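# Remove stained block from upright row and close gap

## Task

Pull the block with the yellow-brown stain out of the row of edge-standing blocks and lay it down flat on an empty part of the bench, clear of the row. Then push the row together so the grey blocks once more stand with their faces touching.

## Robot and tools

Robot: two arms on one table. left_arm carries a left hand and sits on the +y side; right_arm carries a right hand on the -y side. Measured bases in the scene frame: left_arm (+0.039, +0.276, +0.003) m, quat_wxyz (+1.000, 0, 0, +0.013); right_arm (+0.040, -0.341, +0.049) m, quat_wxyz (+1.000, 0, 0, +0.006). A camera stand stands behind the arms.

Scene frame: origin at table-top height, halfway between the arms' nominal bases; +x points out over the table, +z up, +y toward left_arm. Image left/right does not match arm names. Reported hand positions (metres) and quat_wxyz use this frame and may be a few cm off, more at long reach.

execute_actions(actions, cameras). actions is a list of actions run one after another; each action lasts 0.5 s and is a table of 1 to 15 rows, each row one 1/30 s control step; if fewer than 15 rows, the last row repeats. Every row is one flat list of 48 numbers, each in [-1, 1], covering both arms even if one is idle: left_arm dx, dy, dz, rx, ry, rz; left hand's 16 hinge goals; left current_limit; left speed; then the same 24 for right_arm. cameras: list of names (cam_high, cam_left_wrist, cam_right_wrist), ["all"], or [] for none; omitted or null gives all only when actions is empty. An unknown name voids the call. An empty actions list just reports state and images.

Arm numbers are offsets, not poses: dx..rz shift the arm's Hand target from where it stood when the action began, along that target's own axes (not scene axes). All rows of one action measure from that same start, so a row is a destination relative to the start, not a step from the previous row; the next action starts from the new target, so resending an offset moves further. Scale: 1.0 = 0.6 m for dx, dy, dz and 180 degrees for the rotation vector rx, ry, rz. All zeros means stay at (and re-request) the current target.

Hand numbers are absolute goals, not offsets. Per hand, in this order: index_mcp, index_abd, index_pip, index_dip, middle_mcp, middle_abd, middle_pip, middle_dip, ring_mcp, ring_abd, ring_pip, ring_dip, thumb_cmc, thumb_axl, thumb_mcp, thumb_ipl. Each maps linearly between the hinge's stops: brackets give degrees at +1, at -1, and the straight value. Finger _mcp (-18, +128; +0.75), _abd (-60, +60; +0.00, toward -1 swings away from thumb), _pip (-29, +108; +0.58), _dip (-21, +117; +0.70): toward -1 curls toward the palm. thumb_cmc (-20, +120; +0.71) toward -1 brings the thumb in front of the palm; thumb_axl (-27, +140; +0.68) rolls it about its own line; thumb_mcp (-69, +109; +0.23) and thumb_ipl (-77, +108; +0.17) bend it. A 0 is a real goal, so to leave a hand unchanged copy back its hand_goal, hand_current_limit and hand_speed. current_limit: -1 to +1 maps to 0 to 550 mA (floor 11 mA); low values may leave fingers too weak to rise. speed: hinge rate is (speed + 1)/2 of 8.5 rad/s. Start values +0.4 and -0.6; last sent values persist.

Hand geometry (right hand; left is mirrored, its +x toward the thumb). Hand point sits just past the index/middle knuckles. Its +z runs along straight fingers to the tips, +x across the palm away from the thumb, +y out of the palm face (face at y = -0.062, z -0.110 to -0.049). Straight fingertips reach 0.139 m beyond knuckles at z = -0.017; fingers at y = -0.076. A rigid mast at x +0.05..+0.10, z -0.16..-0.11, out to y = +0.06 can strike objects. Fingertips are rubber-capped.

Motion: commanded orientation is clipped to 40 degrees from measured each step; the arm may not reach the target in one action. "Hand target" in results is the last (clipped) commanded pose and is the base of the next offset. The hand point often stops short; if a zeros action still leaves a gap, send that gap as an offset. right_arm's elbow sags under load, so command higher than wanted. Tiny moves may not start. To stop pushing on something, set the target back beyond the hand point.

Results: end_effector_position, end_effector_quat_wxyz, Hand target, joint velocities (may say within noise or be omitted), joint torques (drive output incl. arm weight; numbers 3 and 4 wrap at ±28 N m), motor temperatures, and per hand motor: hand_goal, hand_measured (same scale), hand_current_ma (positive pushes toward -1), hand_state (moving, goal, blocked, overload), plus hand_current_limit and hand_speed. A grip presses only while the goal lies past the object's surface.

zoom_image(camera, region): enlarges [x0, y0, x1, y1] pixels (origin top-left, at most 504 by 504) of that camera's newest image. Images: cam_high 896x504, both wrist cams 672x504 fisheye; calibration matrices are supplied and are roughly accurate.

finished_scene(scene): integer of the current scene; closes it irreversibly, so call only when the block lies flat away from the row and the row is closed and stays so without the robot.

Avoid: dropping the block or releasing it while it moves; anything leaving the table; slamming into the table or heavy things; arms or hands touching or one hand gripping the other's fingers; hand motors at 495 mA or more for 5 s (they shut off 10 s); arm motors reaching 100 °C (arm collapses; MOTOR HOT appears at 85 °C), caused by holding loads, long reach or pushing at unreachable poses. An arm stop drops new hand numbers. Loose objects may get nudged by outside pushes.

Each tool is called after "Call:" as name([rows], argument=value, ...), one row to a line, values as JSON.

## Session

Scene 1 is done. On to scene 2.

Call:
execute_actions(actions=[])

Scene clock: 0.00 s.
left_arm: end_effector_position=(+0.3159, +0.4608, +0.2090) hand_goal=(+0.754, +0.000, +0.576, +0.696, +0.754, +0.000, +0.576, +0.696, +0.754, +0.000, +0.576, +0.696, +0.714, +0.678, +0.226, +0.168) hand_measured=(+0.754, +0.000, +0.576, +0.696, +0.754, +0.000, +0.576, +0.696, +0.754, +0.000, +0.576, +0.696, +0.714, +0.678, +0.226, +0.168) hand_current_ma=(+0, +0, +0, +0, +0, +0, +0, +0, +0, +0, +0, +0, +0, +0, +0, +0) hand_state=(goal, goal, goal, goal, goal, goal, goal, goal, goal, goal, goal, goal, goal, goal, goal, goal) hand_current_limit=0.40 hand_speed=-0.60 end_effector_quat_wxyz=(+0.164, +0.159, +0.870, +0.437) | right_arm: end_effector_position=(+0.4835, -0.3877, +0.2506) hand_goal=(+0.754, +0.000, +0.576, +0.696, +0.754, +0.000, +0.576, +0.696, +0.754, +0.000, +0.576, +0.696, +0.714, +0.678, +0.226, +0.168) hand_measured=(+0.754, +0.000, +0.576, +0.696, +0.754, +0.000, +0.576, +0.696, +0.754, +0.000, +0.576, +0.696, +0.714, +0.678, +0.226, +0.168) hand_current_ma=(+0, +0, +0, +0, +0, +0, +0, +0, +0, +0, +0, +0, +0, +0, +0, +0) hand_state=(goal, goal, goal, goal, goal, goal, goal, goal, goal, goal, goal, goal, goal, goal, goal, goal) hand_current_limit=0.40 hand_speed=-0.60 end_effector_quat_wxyz=(+0.117, -0.036, +0.992, -0.039)
Joint positions: left_arm=[-0.004 0.84 0.405 -0.471 -0.773 -0.906] | right_arm=[-0.316 1.367 1.18 -1.137 -0.005 -1.946]
Joint velocities: within noise
Joint torques (N m): no reading
Motor temperatures (°C): left_arm=[25 25 34 23 21 24] | right_arm=[28 31 27 23 21 24]
Heat: left arm: hottest elbow 34 °C; right arm: hottest shoulder 31 °C.
Hand target: left_arm +0.3227, +0.4610, +0.2222; +0.178, +0.152, +0.867, +0.440 | right_arm +0.4899, -0.3897, +0.2563; +0.123, -0.036, +0.991, -0.041
camera_calibration:
cam_left_wrist: T_world_to_cam=[[0.624193, -0.656335, -0.423802, 0.166035], [-0.758412, -0.63929, -0.126961, 0.514857], [-0.187603, 0.400665, -0.896813, 0.188391], [0, 0, 0, 1]] pos_world=[0.322179, 0.362636, 0.304684]
cam_right_wrist: T_world_to_cam=[[0.715176, 0.694603, 0.0777826, -0.0570009], [0.275623, -0.382539, 0.881871, -0.556385], [0.642304, -0.609254, -0.465031, -0.310973], [0, 0, 0, 1]] pos_world=[0.393858, -0.362708, 0.350481]

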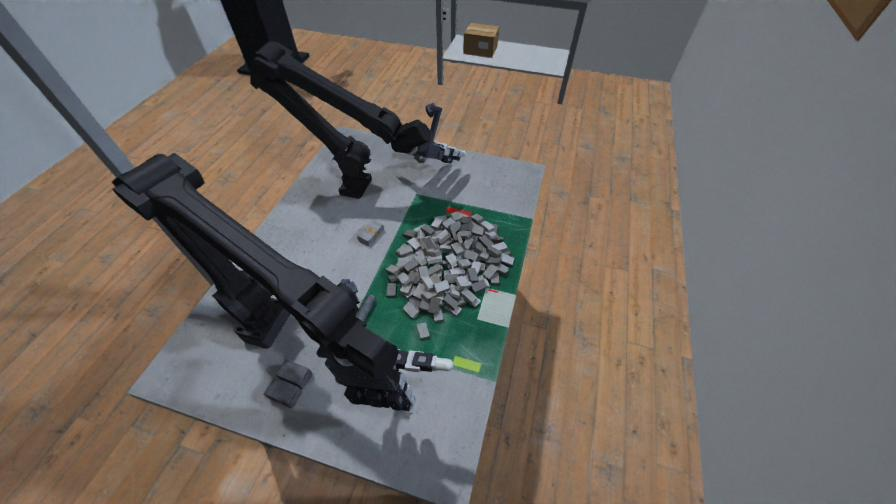

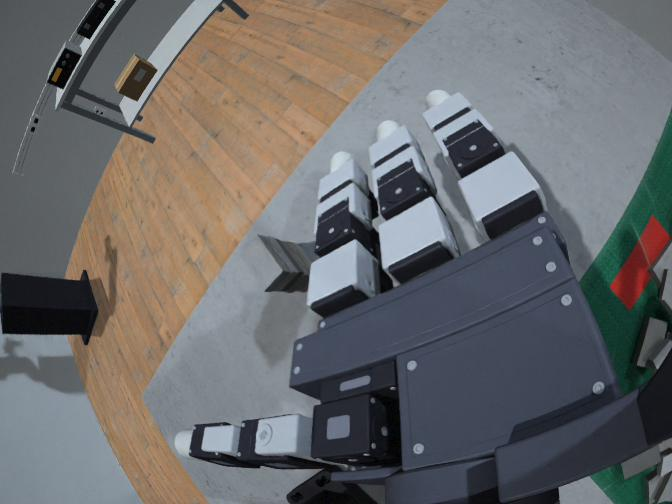

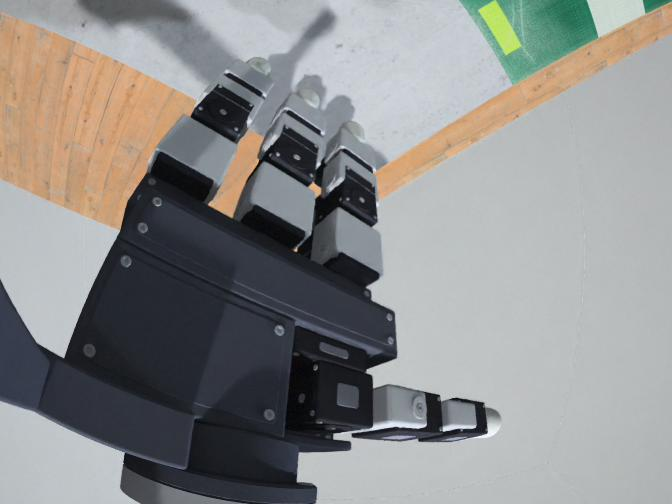

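Call:
zoom_image(camera="cam_high", region=[350, 210, 395, 250])

Call:
zoom_image(camera="cam_high", region=[250, 180, 480, 410])

Scaled by 11.200 from the camera's 896x504 image, which has a finer 1280x720 frame.

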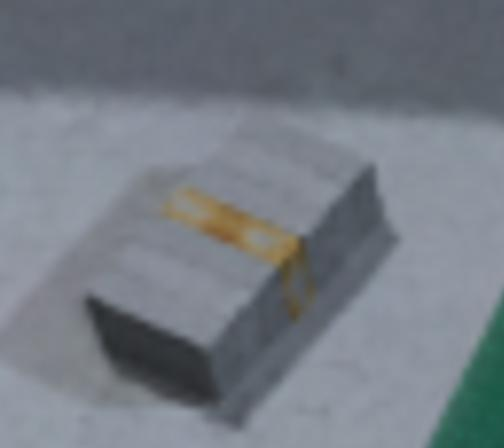

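Scaled by 2.191 from the camera's 896x504 image, which has a finer 1280x720 frame.

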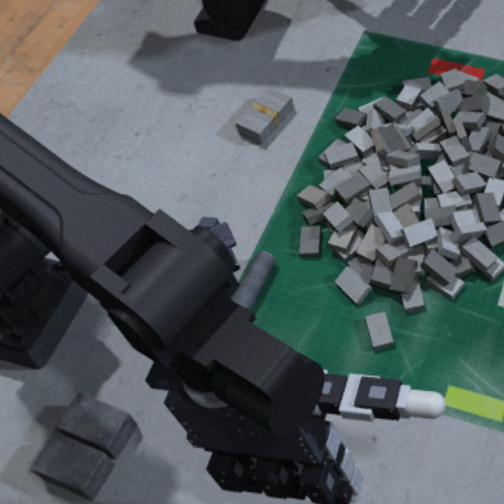

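Call:
execute_actions([
  [[-0.029,0.136,-0.092,0,0,0,0.754,0,0.576,0.696,0.754,0,0.576,0.696,0.754,0,0.576,0.696,0.714,0.678,0.226,0.168,0.4,-0.6,-0.016,-0.006,-0.0645,-0.0101,0.0402,0.0357,0.754,0,0.576,0.696,0.754,0,0.576,0.696,0.754,0,0.576,0.696,0.714,0.678,0.226,0.168,0.4,-0.6]],
  [[-0.05,0.035,0.005,0.079,0.0062,-0.0723,0.754,0,0.576,0.696,0.754,0,0.576,0.696,0.754,0,0.576,0.696,0.714,0.678,0.226,0.168,0.4,-0.6,0,0,0,-0.0101,0.0402,0.0357,0.754,0,0.576,0.696,0.754,0,0.576,0.696,0.754,0,0.576,0.696,0.714,0.678,0.226,0.168,0.4,-0.6]],
  [[-0.055,0.013,-0.0025,0.079,0.0062,-0.0723,0.754,0,0.576,0.696,0.754,0,0.576,0.696,0.754,0,0.576,0.696,0.714,0.678,0.226,0.168,0.4,-0.6,0.0953,0.1337,0.005,0,0,0,0.754,0,0.576,0.696,0.754,0,0.576,0.696,0.754,0,0.576,0.696,0.714,0.678,0.226,0.168,0.4,-0.6]],
  [[-0.06,-0.008,-0.01,0.079,0.0062,-0.0723,0.754,0,0.576,0.696,0.754,0,0.576,0.696,0.754,0,0.576,0.696,0.714,0.678,0.226,0.168,0.4,-0.6,0.0953,0.1337,0.005,0,0,0,0.754,0,0.576,0.696,0.754,0,0.576,0.696,0.754,0,0.576,0.696,0.714,0.678,0.226,0.168,0.4,-0.6]],
  [[0,0,0,0,0,0,0.754,0,0.576,0.696,0.754,0,0.576,0.696,0.754,0,0.576,0.696,0.714,0.678,0.226,0.168,0.4,-0.6,0.0953,0.1337,0.005,0,0,0,0.754,0,0.576,0.696,0.754,0,0.576,0.696,0.754,0,0.576,0.696,0.714,0.678,0.226,0.168,0.4,-0.6]],
], cameras=["all"])

Scene clock: 50.10 s.
left_arm: end_effector_position=(+0.4084, +0.4442, +0.3565) hand_goal=(+0.754, +0.000, +0.576, +0.696, +0.754, +0.000, +0.576, +0.696, +0.754, +0.000, +0.576, +0.696, +0.714, +0.678, +0.226, +0.168) hand_measured=(+0.756, +0.000, +0.576, +0.696, +0.756, +0.000, +0.576, +0.696, +0.756, +0.000, +0.576, +0.696, +0.716, +0.678, +0.224, +0.168) hand_current_ma=(+1, +0, +0, +0, +1, +0, +0, +0, +1, +0, +0, +0, +2, +0, -2, +0) hand_state=(goal, goal, goal, goal, goal, goal, goal, goal, goal, goal, goal, goal, goal, goal, goal, goal) hand_current_limit=0.40 hand_speed=-0.60 end_effector_quat_wxyz=(+0.203, -0.086, +0.975, +0.021) | right_arm: end_effector_position=(+0.3587, -0.1287, +0.2865) hand_goal=(+0.754, +0.000, +0.576, +0.696, +0.754, +0.000, +0.576, +0.696, +0.754, +0.000, +0.576, +0.696, +0.714, +0.678, +0.226, +0.168) hand_measured=(+0.752, +0.000, +0.576, +0.696, +0.754, +0.000, +0.576, +0.696, +0.754, +0.000, +0.576, +0.696, +0.714, +0.678, +0.222, +0.168) hand_current_ma=(+0, +0, +0, +0, +0, +0, +0, +0, +0, +0, +0, +0, +0, +0, +0, +0) hand_state=(goal, goal, goal, goal, goal, goal, goal, goal, goal, goal, goal, goal, goal, goal, goal, goal) hand_current_limit=0.40 hand_speed=-0.60 end_effector_quat_wxyz=(+0.000, +0.076, +0.997, +0.002)
Joint positions: left_arm=[0.195 1.184 1.402 -1.376 0.012 -1.527] | right_arm=[0.421 1.154 1.104 -1.519 -0.003 -0.984]
Joint torques (N m): left_arm=[0.62 -7.59 14.34 0.34 0.15 -0.09] | right_arm=[1.32 -8 8.98 0.23 0.09 0.07]
Motor temperatures (°C): left_arm=[25 25 42 23 22 24] | right_arm=[28 32 37 23 21 24]
Heat: left arm: hottest elbow 42 °C; right arm: hottest elbow 37 °C.
Hand target: left_arm +0.4131, +0.4511, +0.3778; +0.221, -0.098, +0.970, +0.022 | right_arm +0.3570, -0.1258, +0.2872; +0.000, +0.077, +0.997, +0.000
Off the commanded pose: left_arm 0.023 m, 3 deg | right_arm 0.003 m, 0 deg.
camera_calibration:
cam_left_wrist: T_world_to_cam=[[0.824514, -0.497727, 0.269154, -0.239319], [-0.563559, -0.679664, 0.46953, 0.318875], [-0.0507633, -0.538818, -0.840891, 0.686106], [0, 0, 0, 1]] pos_world=[0.411856, 0.467299, 0.491633]
cam_right_wrist: T_world_to_cam=[[0.855809, 0.515529, -0.0426737, -0.189443], [0.361288, -0.536638, 0.762556, -0.470948], [0.370219, -0.668019, -0.645514, 0.0854652], [0, 0, 0, 1]] pos_world=[0.300634, -0.0979728, 0.406209]

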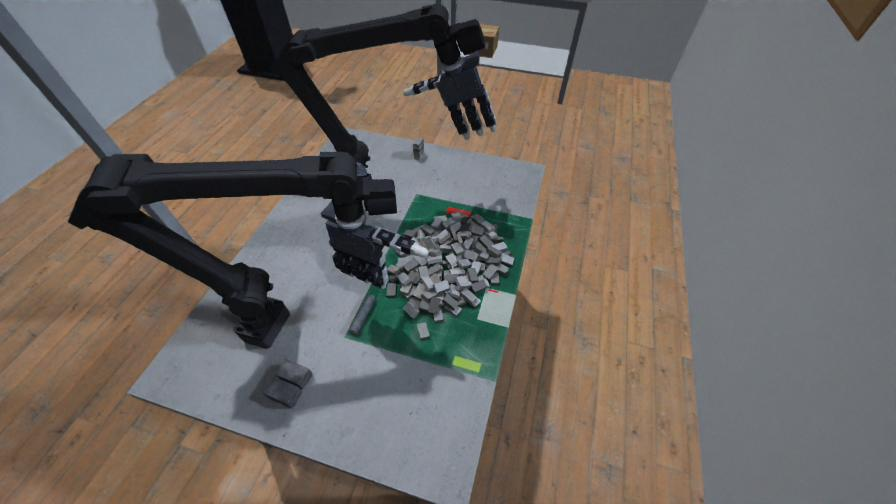

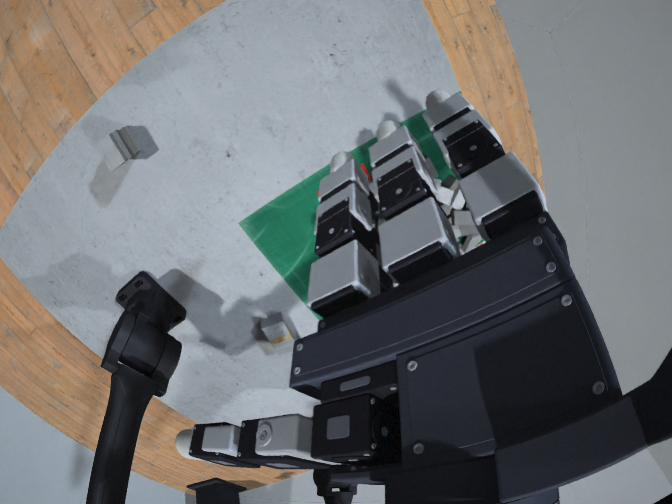

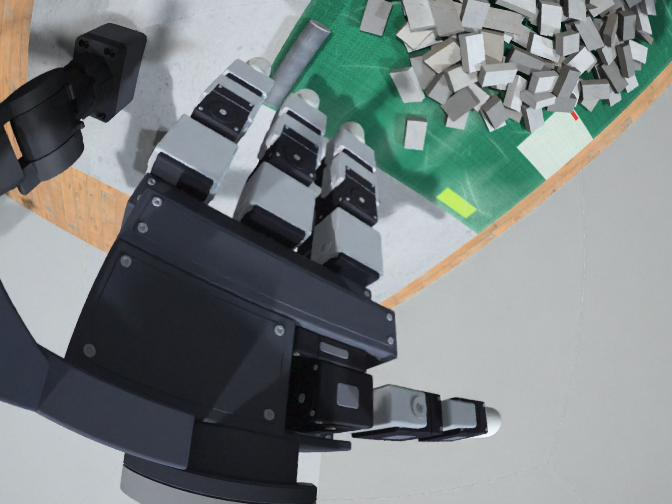

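Call:
execute_actions([
  [[0,0,0,0,0,0,0.754,0,0.576,0.696,0.754,0,0.576,0.696,0.754,0,0.576,0.696,0.714,0.678,0.226,0.168,0.4,-0.6,0.0965,0.133,0.0,0,0,0,0.754,0,0.576,0.696,0.754,0,0.576,0.696,0.754,0,0.576,0.696,0.714,0.678,0.226,0.168,0.4,-0.6]],
  [[0,0,0,0,0,0,0.754,0,0.576,0.696,0.754,0,0.576,0.696,0.754,0,0.576,0.696,0.714,0.678,0.226,0.168,0.4,-0.6,0.0965,0.133,0.0,0,0,0,0.754,0,0.576,0.696,0.754,0,0.576,0.696,0.754,0,0.576,0.696,0.714,0.678,0.226,0.168,0.4,-0.6]],
  [[0,0,0,0,0,0,0.754,0,0.576,0.696,0.754,0,0.576,0.696,0.754,0,0.576,0.696,0.714,0.678,0.226,0.168,0.4,-0.6,0.0965,0.133,0.0,0,0,0,0.754,0.17,0.576,0.696,0.754,-0.17,0.576,0.696,0.3,-0.1,0.576,0.696,0.714,0.678,0.226,0.168,0.4,-0.6]],
], cameras=["all"])

Call:
zoom_image(camera="cam_right_wrist", region=[250, 0, 450, 160])

Call:
zoom_image(camera="cam_left_wrist", region=[230, 290, 330, 390])

Call:
zoom_image(camera="cam_high", region=[340, 195, 400, 255])

Scene clock: 60.73 s.
left_arm: end_effector_position=(+0.4084, +0.4442, +0.3565) hand_goal=(+0.754, +0.000, +0.576, +0.696, +0.754, +0.000, +0.576, +0.696, +0.754, +0.000, +0.576, +0.696, +0.714, +0.678, +0.226, +0.168) hand_measured=(+0.756, +0.000, +0.576, +0.696, +0.756, +0.000, +0.576, +0.696, +0.756, +0.000, +0.576, +0.696, +0.716, +0.678, +0.224, +0.168) hand_current_ma=(+1, +0, +0, +0, +1, +0, +0, +0, +1, +0, +0, +0, +2, +0, -2, +0) hand_state=(goal, goal, goal, goal, goal, goal, goal, goal, goal, goal, goal, goal, goal, goal, goal, goal) hand_current_limit=0.40 hand_speed=-0.60 end_effector_quat_wxyz=(+0.203, -0.086, +0.975, +0.021) | right_arm: end_effector_position=(+0.2112, +0.1264, +0.2771) hand_goal=(+0.754, +0.170, +0.576, +0.696, +0.754, -0.170, +0.576, +0.696, +0.300, -0.100, +0.576, +0.696, +0.714, +0.678, +0.226, +0.168) hand_measured=(+0.752, +0.166, +0.576, +0.696, +0.752, -0.166, +0.576, +0.696, +0.308, -0.098, +0.576, +0.696, +0.714, +0.678, +0.222, +0.168) hand_current_ma=(+0, +0, +0, +0, +0, +0, +0, +0, +1, +0, +0, +0, +0, +0, +0, +0) hand_state=(goal, goal, goal, goal, goal, goal, goal, goal, goal, goal, goal, goal, goal, goal, goal, goal) hand_current_limit=0.40 hand_speed=-0.60 end_effector_quat_wxyz=(-0.003, +0.066, +0.998, -0.006)
Joint positions: left_arm=[0.195 1.184 1.402 -1.376 0.012 -1.527] | right_arm=[1.215 1.423 1.323 -1.484 -0.002 -0.21]
Joint torques (N m): left_arm=[0.62 -7.47 14.5 0.27 0.18 -0.07] | right_arm=[-0.44 -11.11 12.55 -0.01 0.13 0.05]
Heat: left arm: hottest elbow 45 °C; right arm: hottest elbow 36 °C.
Hand target: left_arm +0.4131, +0.4511, +0.3778; +0.221, -0.098, +0.970, +0.022 | right_arm +0.2219, +0.1373, +0.2874; +0.000, +0.076, +0.997, +0.000
Off the commanded pose: left_arm 0.023 m, 3 deg | right_arm 0.018 m, 1 deg.
camera_calibration:
cam_left_wrist: T_world_to_cam=[[0.824514, -0.497727, 0.269154, -0.239319], [-0.563559, -0.679664, 0.46953, 0.318875], [-0.0507633, -0.538818, -0.840891, 0.686106], [0, 0, 0, 1]] pos_world=[0.411856, 0.467299, 0.491633]
cam_right_wrist: T_world_to_cam=[[0.844912, 0.531927, -0.0563681, -0.19113], [0.376904, -0.517251, 0.768371, -0.280897], [0.379561, -0.670452, -0.637517, 0.300452], [0, 0, 0, 1]] pos_world=[0.15332, 0.157812, 0.396603]

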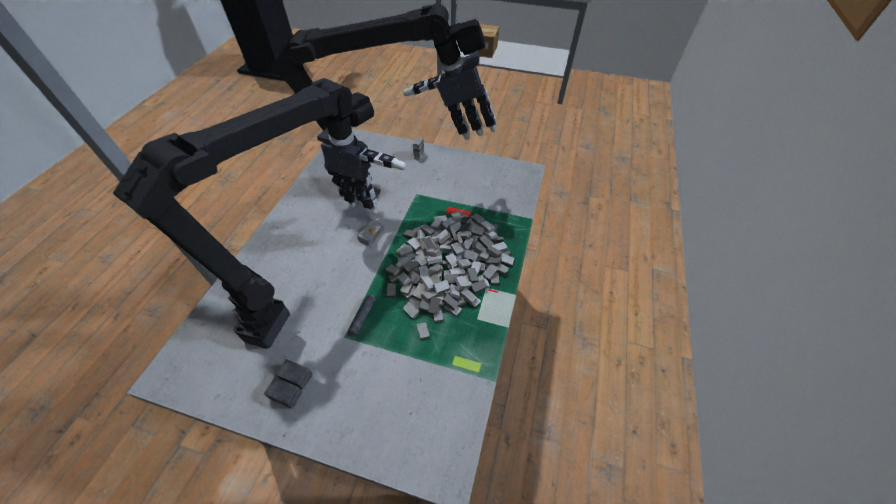

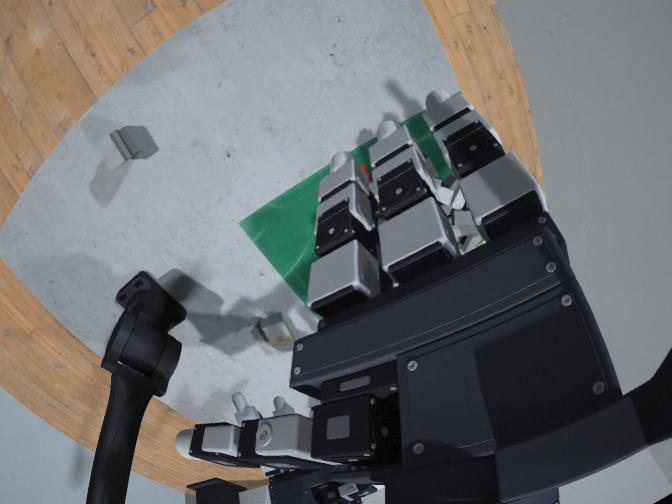

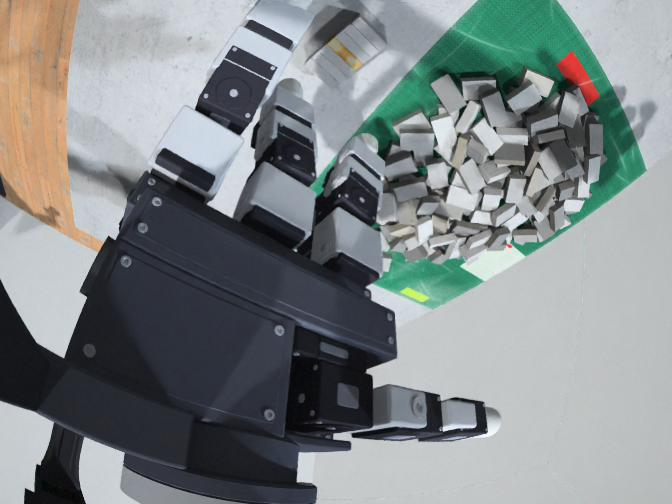

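Scaled by 2.520 from the camera's 672x504 image, which has a finer 960x720 frame.

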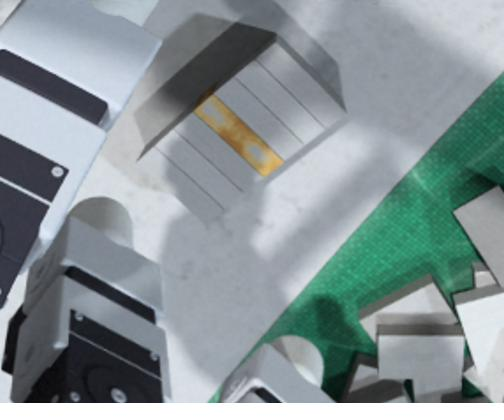

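Scaled by 5.040 from the camera's 672x504 image, which has a finer 960x720 frame.

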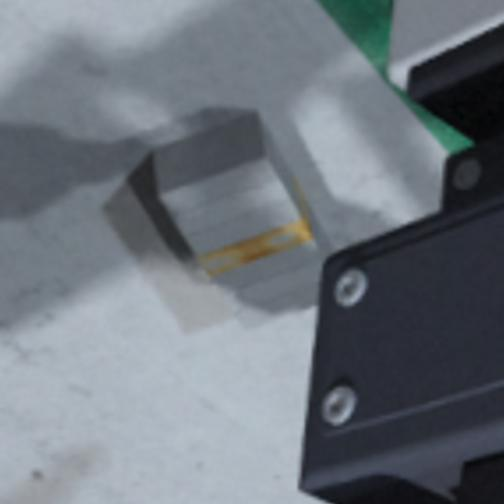

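Scaled by 8.400 from the camera's 896x504 image, which has a finer 1280x720 frame.

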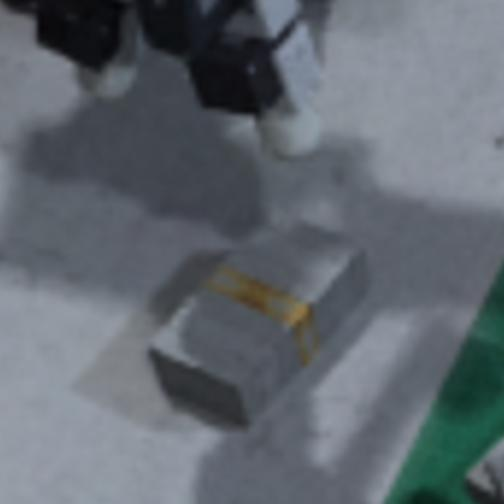

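Call:
zoom_image(camera="cam_right_wrist", region=[300, 5, 395, 95])

Scaled by 5.305 from the camera's 672x504 image, which has a finer 960x720 frame.

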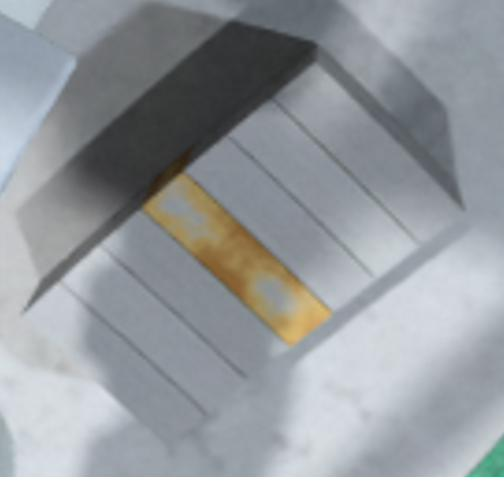

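Call:
execute_actions([
  [[0,0,0,0,0,0,0.754,0,0.576,0.696,0.754,0,0.576,0.696,0.754,0,0.576,0.696,0.714,0.678,0.226,0.168,0.4,-0.6,-0.001,0,0.09,0,0,0.0278,0.754,0.17,0.576,0.696,0.754,-0.17,0.576,0.696,0.3,-0.1,0.576,0.696,0.714,0.678,0.226,0.168,0.4,-0.7]],
  [[0,0,0,0,0,0,0.754,0,0.576,0.696,0.754,0,0.576,0.696,0.754,0,0.576,0.696,0.714,0.678,0.226,0.168,0.4,-0.6,0,0,0.11,0,0,0,0.754,0.17,0.576,0.696,0.754,-0.17,0.576,0.696,0.3,-0.1,0.576,0.696,0.714,0.678,0.226,0.168,0.4,-0.7]],
], cameras=["all"])

Call:
zoom_image(camera="cam_right_wrist", region=[280, 20, 400, 140])

Call:
zoom_image(camera="cam_left_wrist", region=[230, 300, 310, 380])

Call:
zoom_image(camera="cam_high", region=[345, 205, 395, 255])

Scene clock: 79.00 s.
left_arm: end_effector_position=(+0.4084, +0.4442, +0.3565) hand_goal=(+0.754, +0.000, +0.576, +0.696, +0.754, +0.000, +0.576, +0.696, +0.754, +0.000, +0.576, +0.696, +0.714, +0.678, +0.226, +0.168) hand_measured=(+0.756, +0.000, +0.576, +0.696, +0.756, +0.000, +0.576, +0.696, +0.756, +0.000, +0.576, +0.696, +0.716, +0.678, +0.224, +0.168) hand_current_ma=(+1, +0, +0, +0, +1, +0, +0, +0, +1, +0, +0, +0, +2, +0, -2, +0) hand_state=(goal, goal, goal, goal, goal, goal, goal, goal, goal, goal, goal, goal, goal, goal, goal, goal) hand_current_limit=0.40 hand_speed=-0.60 end_effector_quat_wxyz=(+0.203, -0.086, +0.975, +0.021) | right_arm: end_effector_position=(+0.2237, +0.1338, +0.1742) hand_goal=(+0.754, +0.170, +0.576, +0.696, +0.754, -0.170, +0.576, +0.696, +0.300, -0.100, +0.576, +0.696, +0.714, +0.678, +0.226, +0.168) hand_measured=(+0.752, +0.166, +0.576, +0.696, +0.752, -0.166, +0.576, +0.696, +0.306, -0.098, +0.576, +0.696, +0.714, +0.678, +0.222, +0.168) hand_current_ma=(+0, +0, +0, +0, +0, +0, +0, +0, +1, +0, +0, +0, +0, +0, +0, +0) hand_state=(goal, goal, goal, goal, goal, goal, goal, goal, goal, goal, goal, goal, goal, goal, goal, goal) hand_current_limit=0.40 hand_speed=-0.70 end_effector_quat_wxyz=(+0.000, +0.119, +0.993, +0.003)
Joint positions: left_arm=[0.195 1.184 1.402 -1.376 0.012 -1.527] | right_arm=[1.215 1.507 1.131 -1.19 -0.002 -0.105]
Joint torques (N m): left_arm=[0.62 -7.53 14.53 0.35 0.16 -0.12] | right_arm=[0.97 -12.4 8.02 0.8 0.17 0.01]
Motor temperatures (°C): left_arm=[25 25 49 23 22 24] | right_arm=[28 33 37 23 21 24]
Heat: left arm: hottest elbow 49 °C; right arm: hottest elbow 37 °C.
Hand target: left_arm +0.4131, +0.4511, +0.3778; +0.221, -0.098, +0.970, +0.022 | right_arm +0.2226, +0.1372, +0.1672; +0.000, +0.120, +0.993, +0.000
Off the commanded pose: left_arm 0.023 m, 3 deg | right_arm 0.008 m, 0 deg.
camera_calibration:
cam_left_wrist: T_world_to_cam=[[0.824514, -0.497727, 0.269154, -0.239319], [-0.563559, -0.679664, 0.46953, 0.318875], [-0.0507633, -0.538818, -0.840891, 0.686106], [0, 0, 0, 1]] pos_world=[0.411856, 0.467299, 0.491633]
cam_right_wrist: T_world_to_cam=[[0.896521, 0.441011, -0.0419478, -0.213317], [0.314426, -0.566755, 0.761528, -0.180924], [0.312068, -0.695916, -0.646773, 0.255235], [0, 0, 0, 1]] pos_world=[0.16848, 0.169157, 0.29391]

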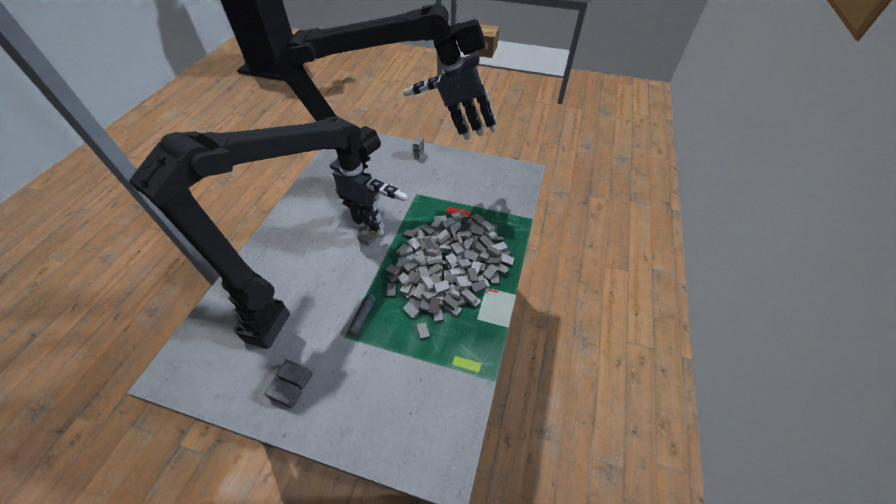

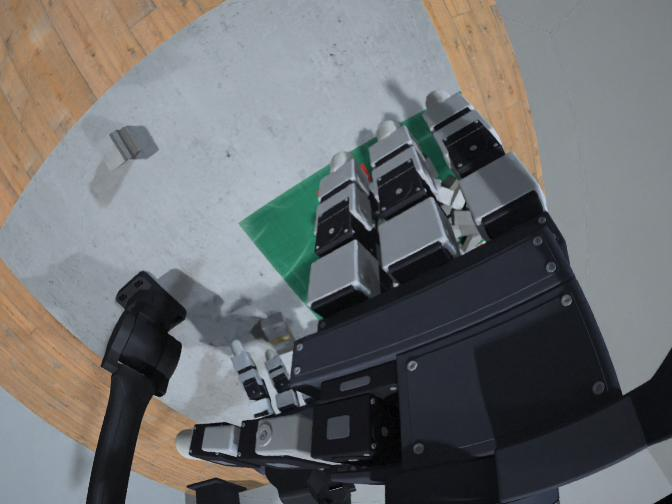

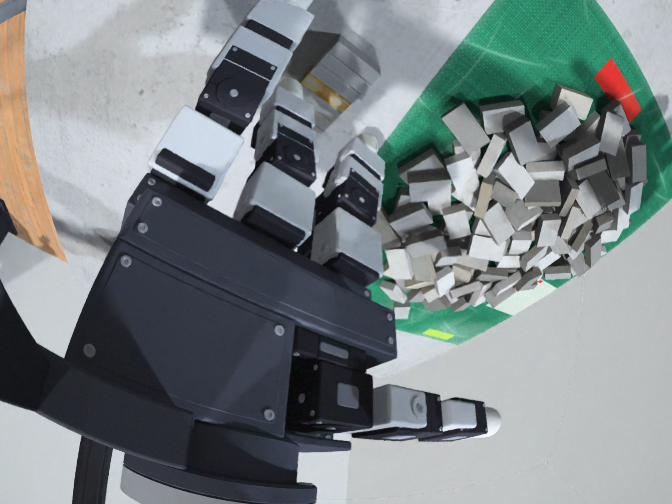

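Scaled by 4.200 from the camera's 672x504 image, which has a finer 960x720 frame.

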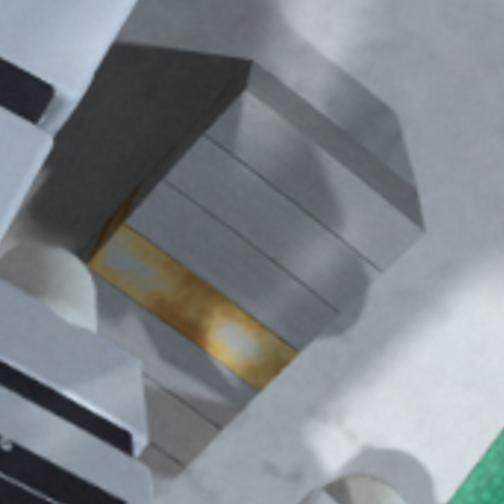

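Scaled by 6.300 from the camera's 672x504 image, which has a finer 960x720 frame.

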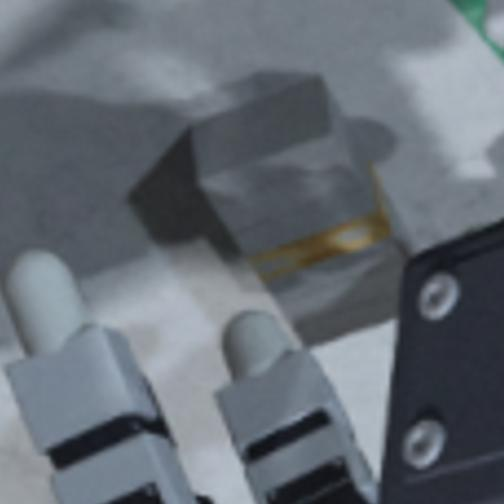

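Scaled by 10.080 from the camera's 896x504 image, which has a finer 1280x720 frame.

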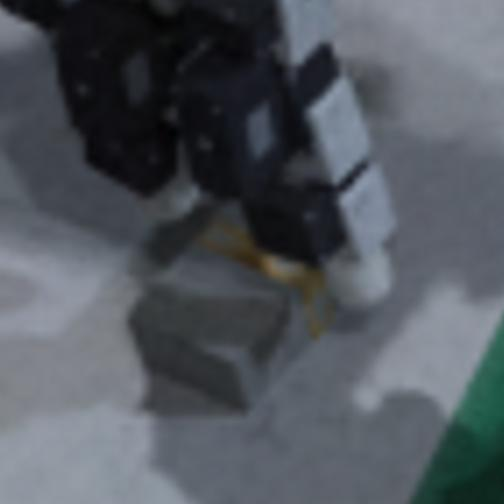

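Call:
execute_actions([
  [[0,0,0,0,0,0,0.754,0,0.576,0.696,0.754,0,0.576,0.696,0.754,0,0.576,0.696,0.714,0.678,0.226,0.168,0.4,-0.6,0.0115,0.0033,0.016,0,0,0,0.754,0.17,0.576,0.696,0.754,-0.17,0.576,0.696,0.3,-0.1,0.576,0.696,0.714,0.678,0.226,0.168,0.4,-0.7]],
], cameras=["cam_right_wrist","cam_high"])

Call:
zoom_image(camera="cam_right_wrist", region=[280, 20, 400, 140])

Call:
zoom_image(camera="cam_high", region=[345, 205, 395, 255])

Scene clock: 96.87 s.
left_arm: end_effector_position=(+0.4084, +0.4442, +0.3565) hand_goal=(+0.754, +0.000, +0.576, +0.696, +0.754, +0.000, +0.576, +0.696, +0.754, +0.000, +0.576, +0.696, +0.714, +0.678, +0.226, +0.168) hand_measured=(+0.756, +0.000, +0.576, +0.696, +0.756, +0.000, +0.576, +0.696, +0.756, +0.000, +0.576, +0.696, +0.716, +0.678, +0.224, +0.168) hand_current_ma=(+1, +0, +0, +0, +1, +0, +0, +0, +1, +0, +0, +0, +2, +0, -2, +0) hand_state=(goal, goal, goal, goal, goal, goal, goal, goal, goal, goal, goal, goal, goal, goal, goal, goal) hand_current_limit=0.40 hand_speed=-0.60 end_effector_quat_wxyz=(+0.203, -0.086, +0.975, +0.021) | right_arm: end_effector_position=(+0.2219, +0.1408, +0.1760) hand_goal=(+0.754, +0.170, +0.576, +0.696, +0.754, -0.170, +0.576, +0.696, +0.300, -0.100, +0.576, +0.696, +0.714, +0.678, +0.226, +0.168) hand_measured=(+0.752, +0.166, +0.576, +0.696, +0.752, -0.166, +0.576, +0.696, +0.306, -0.098, +0.576, +0.696, +0.714, +0.678, +0.222, +0.168) hand_current_ma=(+0, +0, +0, +0, +0, +0, +0, +0, +1, +0, +0, +0, +0, +0, +0, +0) hand_state=(goal, goal, goal, goal, goal, goal, goal, goal, goal, goal, goal, goal, goal, goal, goal, goal) hand_current_limit=0.40 hand_speed=-0.70 end_effector_quat_wxyz=(+0.002, +0.121, +0.993, +0.014)
Joint positions: left_arm=[0.195 1.184 1.402 -1.376 0.012 -1.527] | right_arm=[1.226 1.508 1.131 -1.165 -0.001 -0.089]
Joint torques (N m): left_arm=[0.32 -7.18 14.45 0.31 0.13 -0.05] | right_arm=[1.55 -11.34 7.13 0.88 0.17 0.02]
Heat: left arm: hottest elbow 52 °C; right arm: hottest elbow 36 °C.
Hand target: left_arm +0.4131, +0.4511, +0.3778; +0.221, -0.098, +0.970, +0.022 | right_arm +0.2163, +0.1408, +0.1576; +0.000, +0.120, +0.993, +0.000
Off the commanded pose: left_arm 0.023 m, 3 deg | right_arm 0.019 m, 2 deg.
camera_calibration:
cam_right_wrist: T_world_to_cam=[[0.899143, 0.436953, -0.024793, -0.217743], [0.305262, -0.585544, 0.750969, -0.171266], [0.31362, -0.682796, -0.659872, 0.262025], [0, 0, 0, 1]] pos_world=[0.165887, 0.17377, 0.29612]
Images, in order (width x height): cam_high 896x504, cam_right_wrist 672x504.

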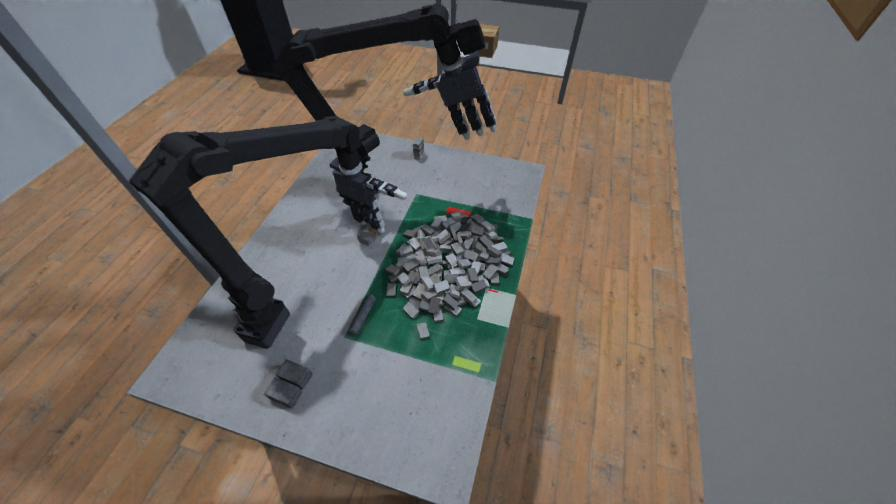

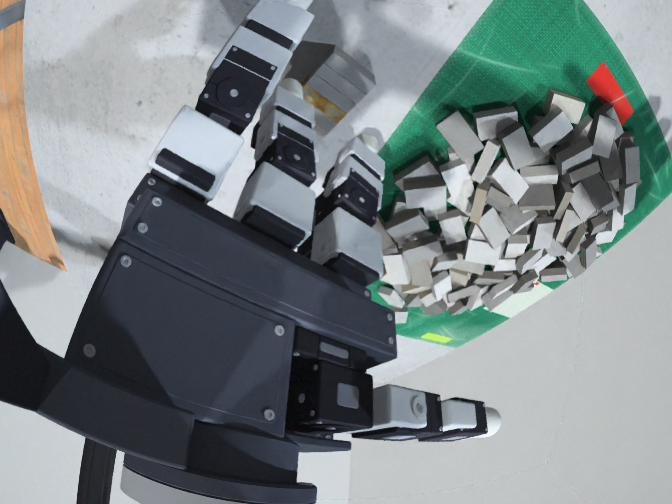

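Scaled by 4.200 from the camera's 672x504 image, which has a finer 960x720 frame.

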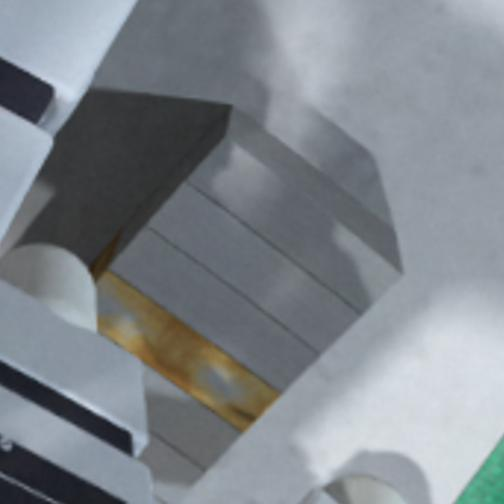

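Scaled by 10.080 from the camera's 896x504 image, which has a finer 1280x720 frame.

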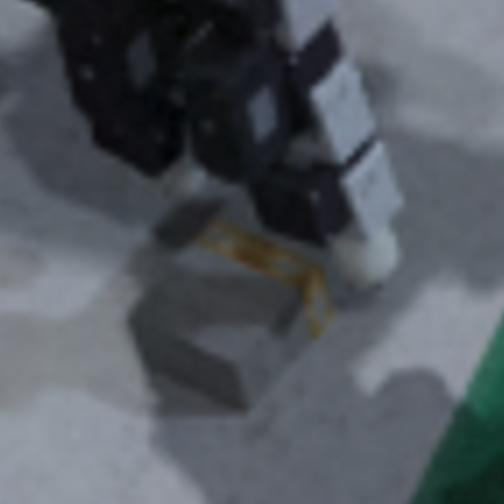

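Call:
execute_actions([
  [[0,0,0,0,0,0,0.754,0,0.576,0.696,0.754,0,0.576,0.696,0.754,0,0.576,0.696,0.714,0.678,0.226,0.168,0.4,-0.6,0.004,-0.0046,0.028,0,0,0,0.754,0.17,0.576,0.696,0.754,-0.17,0.576,0.696,0.3,-0.1,0.576,0.696,0.714,0.678,0.226,0.168,0.4,-0.7]],
], cameras=["cam_right_wrist","cam_high"])

Call:
zoom_image(camera="cam_right_wrist", region=[280, 20, 400, 140])

Call:
zoom_image(camera="cam_high", region=[345, 205, 395, 255])

Scene clock: 108.43 s.
left_arm: end_effector_position=(+0.4084, +0.4442, +0.3565) hand_goal=(+0.754, +0.000, +0.576, +0.696, +0.754, +0.000, +0.576, +0.696, +0.754, +0.000, +0.576, +0.696, +0.714, +0.678, +0.226, +0.168) hand_measured=(+0.756, +0.000, +0.576, +0.696, +0.756, +0.000, +0.576, +0.696, +0.756, +0.000, +0.576, +0.696, +0.716, +0.678, +0.224, +0.168) hand_current_ma=(+1, +0, +0, +0, +1, +0, +0, +0, +1, +0, +0, +0, +2, +0, -2, +0) hand_state=(goal, goal, goal, goal, goal, goal, goal, goal, goal, goal, goal, goal, goal, goal, goal, goal) hand_current_limit=0.40 hand_speed=-0.60 end_effector_quat_wxyz=(+0.203, -0.086, +0.975, +0.021) | right_arm: end_effector_position=(+0.2191, +0.1373, +0.1549) hand_goal=(+0.754, +0.170, +0.576, +0.696, +0.754, -0.170, +0.576, +0.696, +0.300, -0.100, +0.576, +0.696, +0.714, +0.678, +0.226, +0.168) hand_measured=(+0.752, +0.166, +0.576, +0.696, +0.752, -0.166, +0.576, +0.696, +0.306, -0.098, +0.576, +0.696, +0.714, +0.678, +0.222, +0.168) hand_current_ma=(+0, +0, +0, +0, +0, +0, +0, +0, +1, +0, +0, +0, +0, +0, +0, +0) hand_state=(goal, goal, goal, goal, goal, goal, goal, goal, goal, goal, goal, goal, goal, goal, goal, goal) hand_current_limit=0.40 hand_speed=-0.70 end_effector_quat_wxyz=(+0.001, +0.122, +0.992, +0.010)
Joint positions: left_arm=[0.195 1.184 1.402 -1.376 0.012 -1.527] | right_arm=[1.23 1.524 1.091 -1.118 -0.001 -0.083]
Joint torques (N m): left_arm=[0.32 -7.41 14.43 0.34 0.14 -0.08] | right_arm=[1.73 -11.63 7.38 0.83 0.16 0.02]
Heat: left arm: hottest elbow 53 °C; right arm: hottest elbow 35 °C.
Hand target: left_arm +0.4131, +0.4511, +0.3778; +0.221, -0.098, +0.970, +0.022 | right_arm +0.2133, +0.1387, +0.1409; +0.000, +0.120, +0.993, +0.000
Off the commanded pose: left_arm 0.023 m, 3 deg | right_arm 0.015 m, 1 deg.
camera_calibration:
cam_right_wrist: T_world_to_cam=[[0.899725, 0.435353, -0.0310287, -0.213127], [0.306577, -0.579788, 0.754889, -0.158278], [0.310653, -0.688705, -0.655119, 0.247202], [0, 0, 0, 1]] pos_world=[0.163486, 0.171266, 0.274816]
Images, in order (width x height): cam_high 896x504, cam_right_wrist 672x504.

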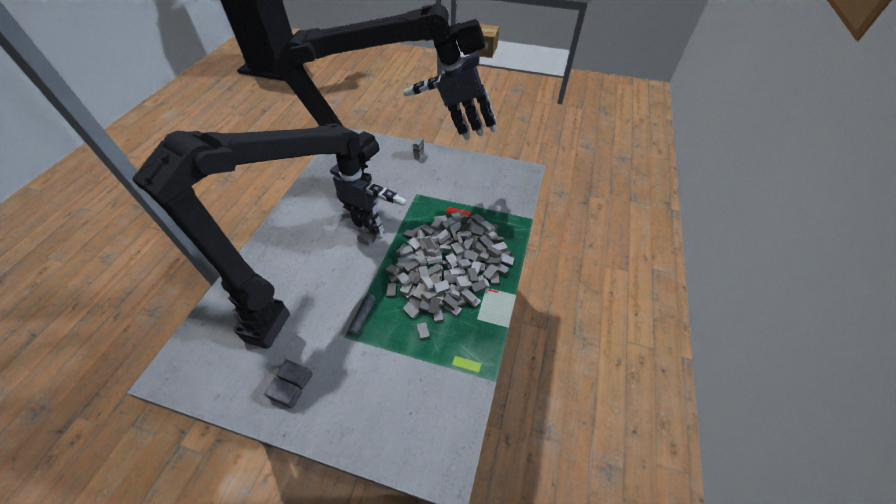

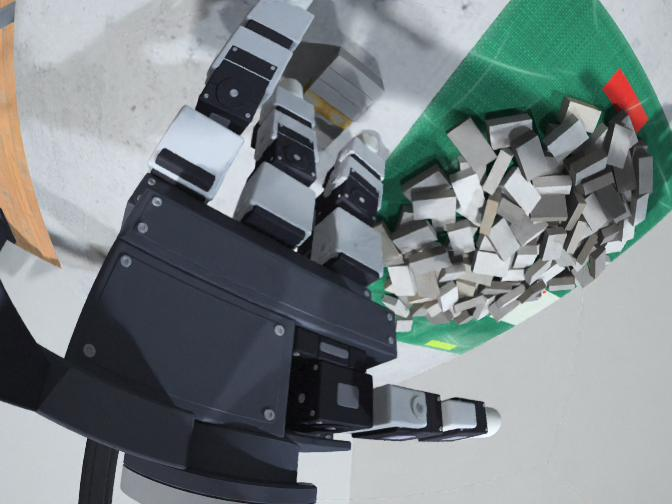

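Scaled by 4.200 from the camera's 672x504 image, which has a finer 960x720 frame.

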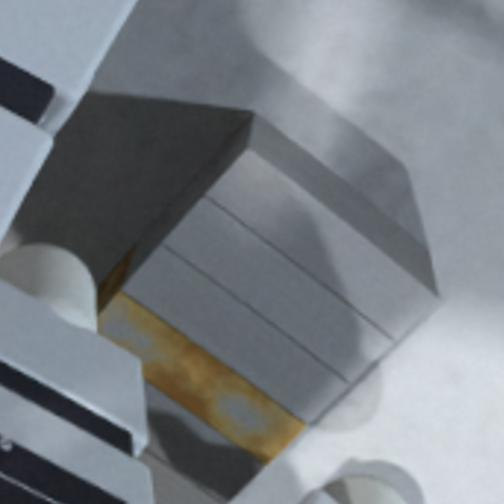

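Scaled by 10.080 from the camera's 896x504 image, which has a finer 1280x720 frame.

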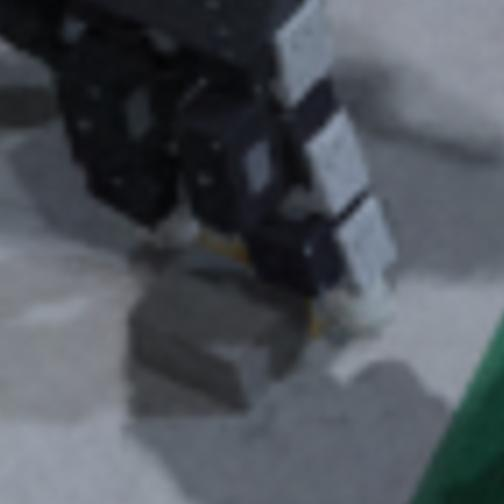

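Call:
execute_actions([
  [[0,0,0,0,0,0,0.754,0,0.576,0.696,0.754,0,0.576,0.696,0.754,0,0.576,0.696,0.714,0.678,0.226,0.168,0.4,-0.6,0.003,0,0.0135,0,0,0,0.741,0.17,0.576,0.696,0.741,-0.17,0.576,0.696,0.3,-0.1,0.576,0.696,0.714,0.678,0.226,0.168,0.4,-0.7]],
], cameras=["cam_right_wrist","cam_high"])

Call:
zoom_image(camera="cam_right_wrist", region=[280, 20, 400, 140])

Call:
zoom_image(camera="cam_high", region=[345, 205, 395, 255])

Scene clock: 118.00 s.
left_arm: end_effector_position=(+0.4084, +0.4442, +0.3565) hand_goal=(+0.754, +0.000, +0.576, +0.696, +0.754, +0.000, +0.576, +0.696, +0.754, +0.000, +0.576, +0.696, +0.714, +0.678, +0.226, +0.168) hand_measured=(+0.756, +0.000, +0.576, +0.696, +0.756, +0.000, +0.576, +0.696, +0.756, +0.000, +0.576, +0.696, +0.716, +0.678, +0.224, +0.168) hand_current_ma=(+1, +0, +0, +0, +1, +0, +0, +0, +1, +0, +0, +0, +2, +0, -2, +0) hand_state=(goal, goal, goal, goal, goal, goal, goal, goal, goal, goal, goal, goal, goal, goal, goal, goal) hand_current_limit=0.40 hand_speed=-0.60 end_effector_quat_wxyz=(+0.203, -0.086, +0.975, +0.021) | right_arm: end_effector_position=(+0.2176, +0.1389, +0.1491) hand_goal=(+0.742, +0.170, +0.576, +0.696, +0.742, -0.170, +0.576, +0.696, +0.300, -0.100, +0.576, +0.696, +0.714, +0.678, +0.226, +0.168) hand_measured=(+0.742, +0.166, +0.576, +0.696, +0.744, -0.166, +0.576, +0.696, +0.306, -0.098, +0.576, +0.696, +0.714, +0.678, +0.222, +0.168) hand_current_ma=(+0, +0, +0, +0, +0, +0, +0, +0, +1, +0, +0, +0, +0, +0, +0, +0) hand_state=(goal, goal, goal, goal, goal, goal, goal, goal, goal, goal, goal, goal, goal, goal, goal, goal) hand_current_limit=0.40 hand_speed=-0.70 end_effector_quat_wxyz=(+0.002, +0.122, +0.992, +0.013)
Joint positions: left_arm=[0.195 1.184 1.402 -1.376 0.012 -1.527] | right_arm=[1.235 1.531 1.081 -1.096 -0.001 -0.079]
Joint torques (N m): left_arm=[0.97 -7.47 14.31 0.25 0.13 -0.09] | right_arm=[1.67 -11.4 7.1 0.83 0.17 0.02]
Motor temperatures (°C): left_arm=[25 26 54 23 22 24] | right_arm=[27 33 35 23 21 24]
Heat: left arm: hottest elbow 54 °C; right arm: hottest elbow 35 °C.
Hand target: left_arm +0.4131, +0.4511, +0.3778; +0.221, -0.098, +0.970, +0.022 | right_arm +0.2115, +0.1392, +0.1328; +0.000, +0.120, +0.993, +0.000
Off the commanded pose: left_arm 0.023 m, 3 deg | right_arm 0.017 m, 1 deg.
camera_calibration:
cam_right_wrist: T_world_to_cam=[[0.899621, 0.435793, -0.0276717, -0.213173], [0.305678, -0.583232, 0.752596, -0.151519], [0.311837, -0.68551, -0.6579, 0.244694], [0, 0, 0, 1]] pos_world=[0.161787, 0.172269, 0.269118]
Images, in order (width x height): cam_high 896x504, cam_right_wrist 672x504.

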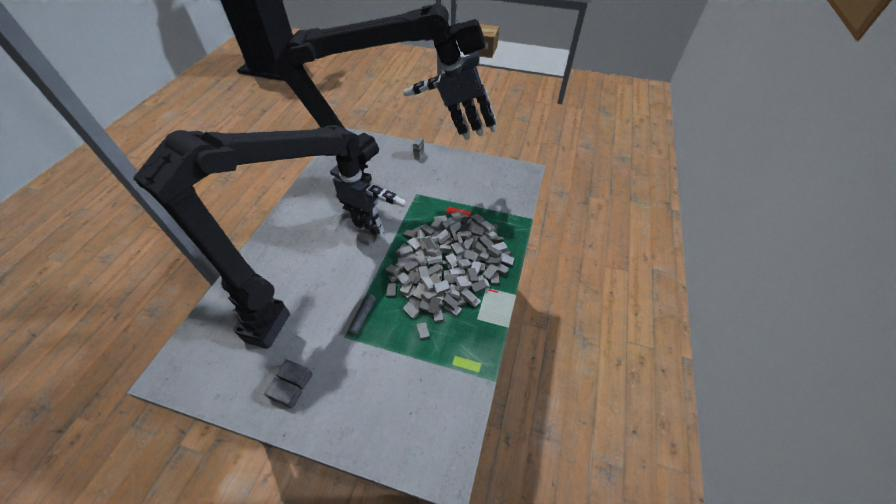

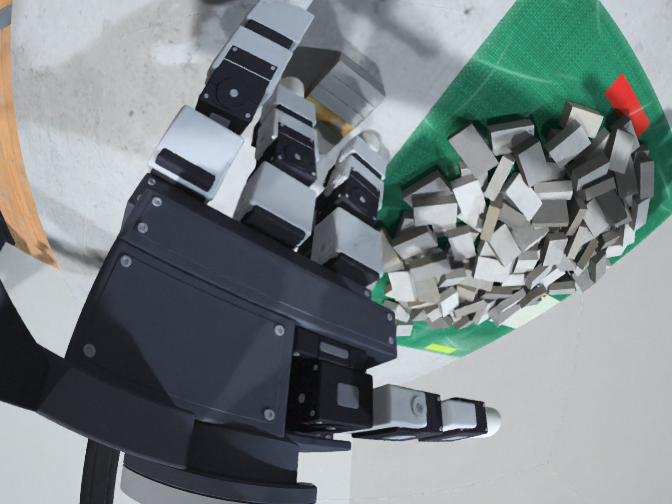

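Scaled by 4.200 from the camera's 672x504 image, which has a finer 960x720 frame.

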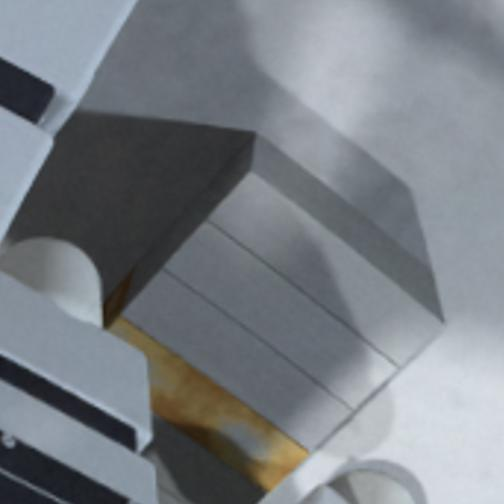

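Scaled by 10.080 from the camera's 896x504 image, which has a finer 1280x720 frame.

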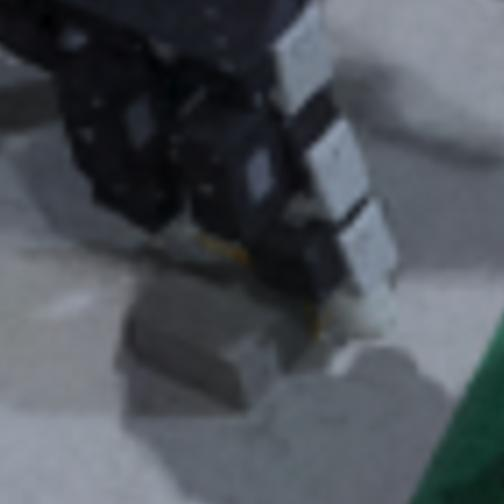

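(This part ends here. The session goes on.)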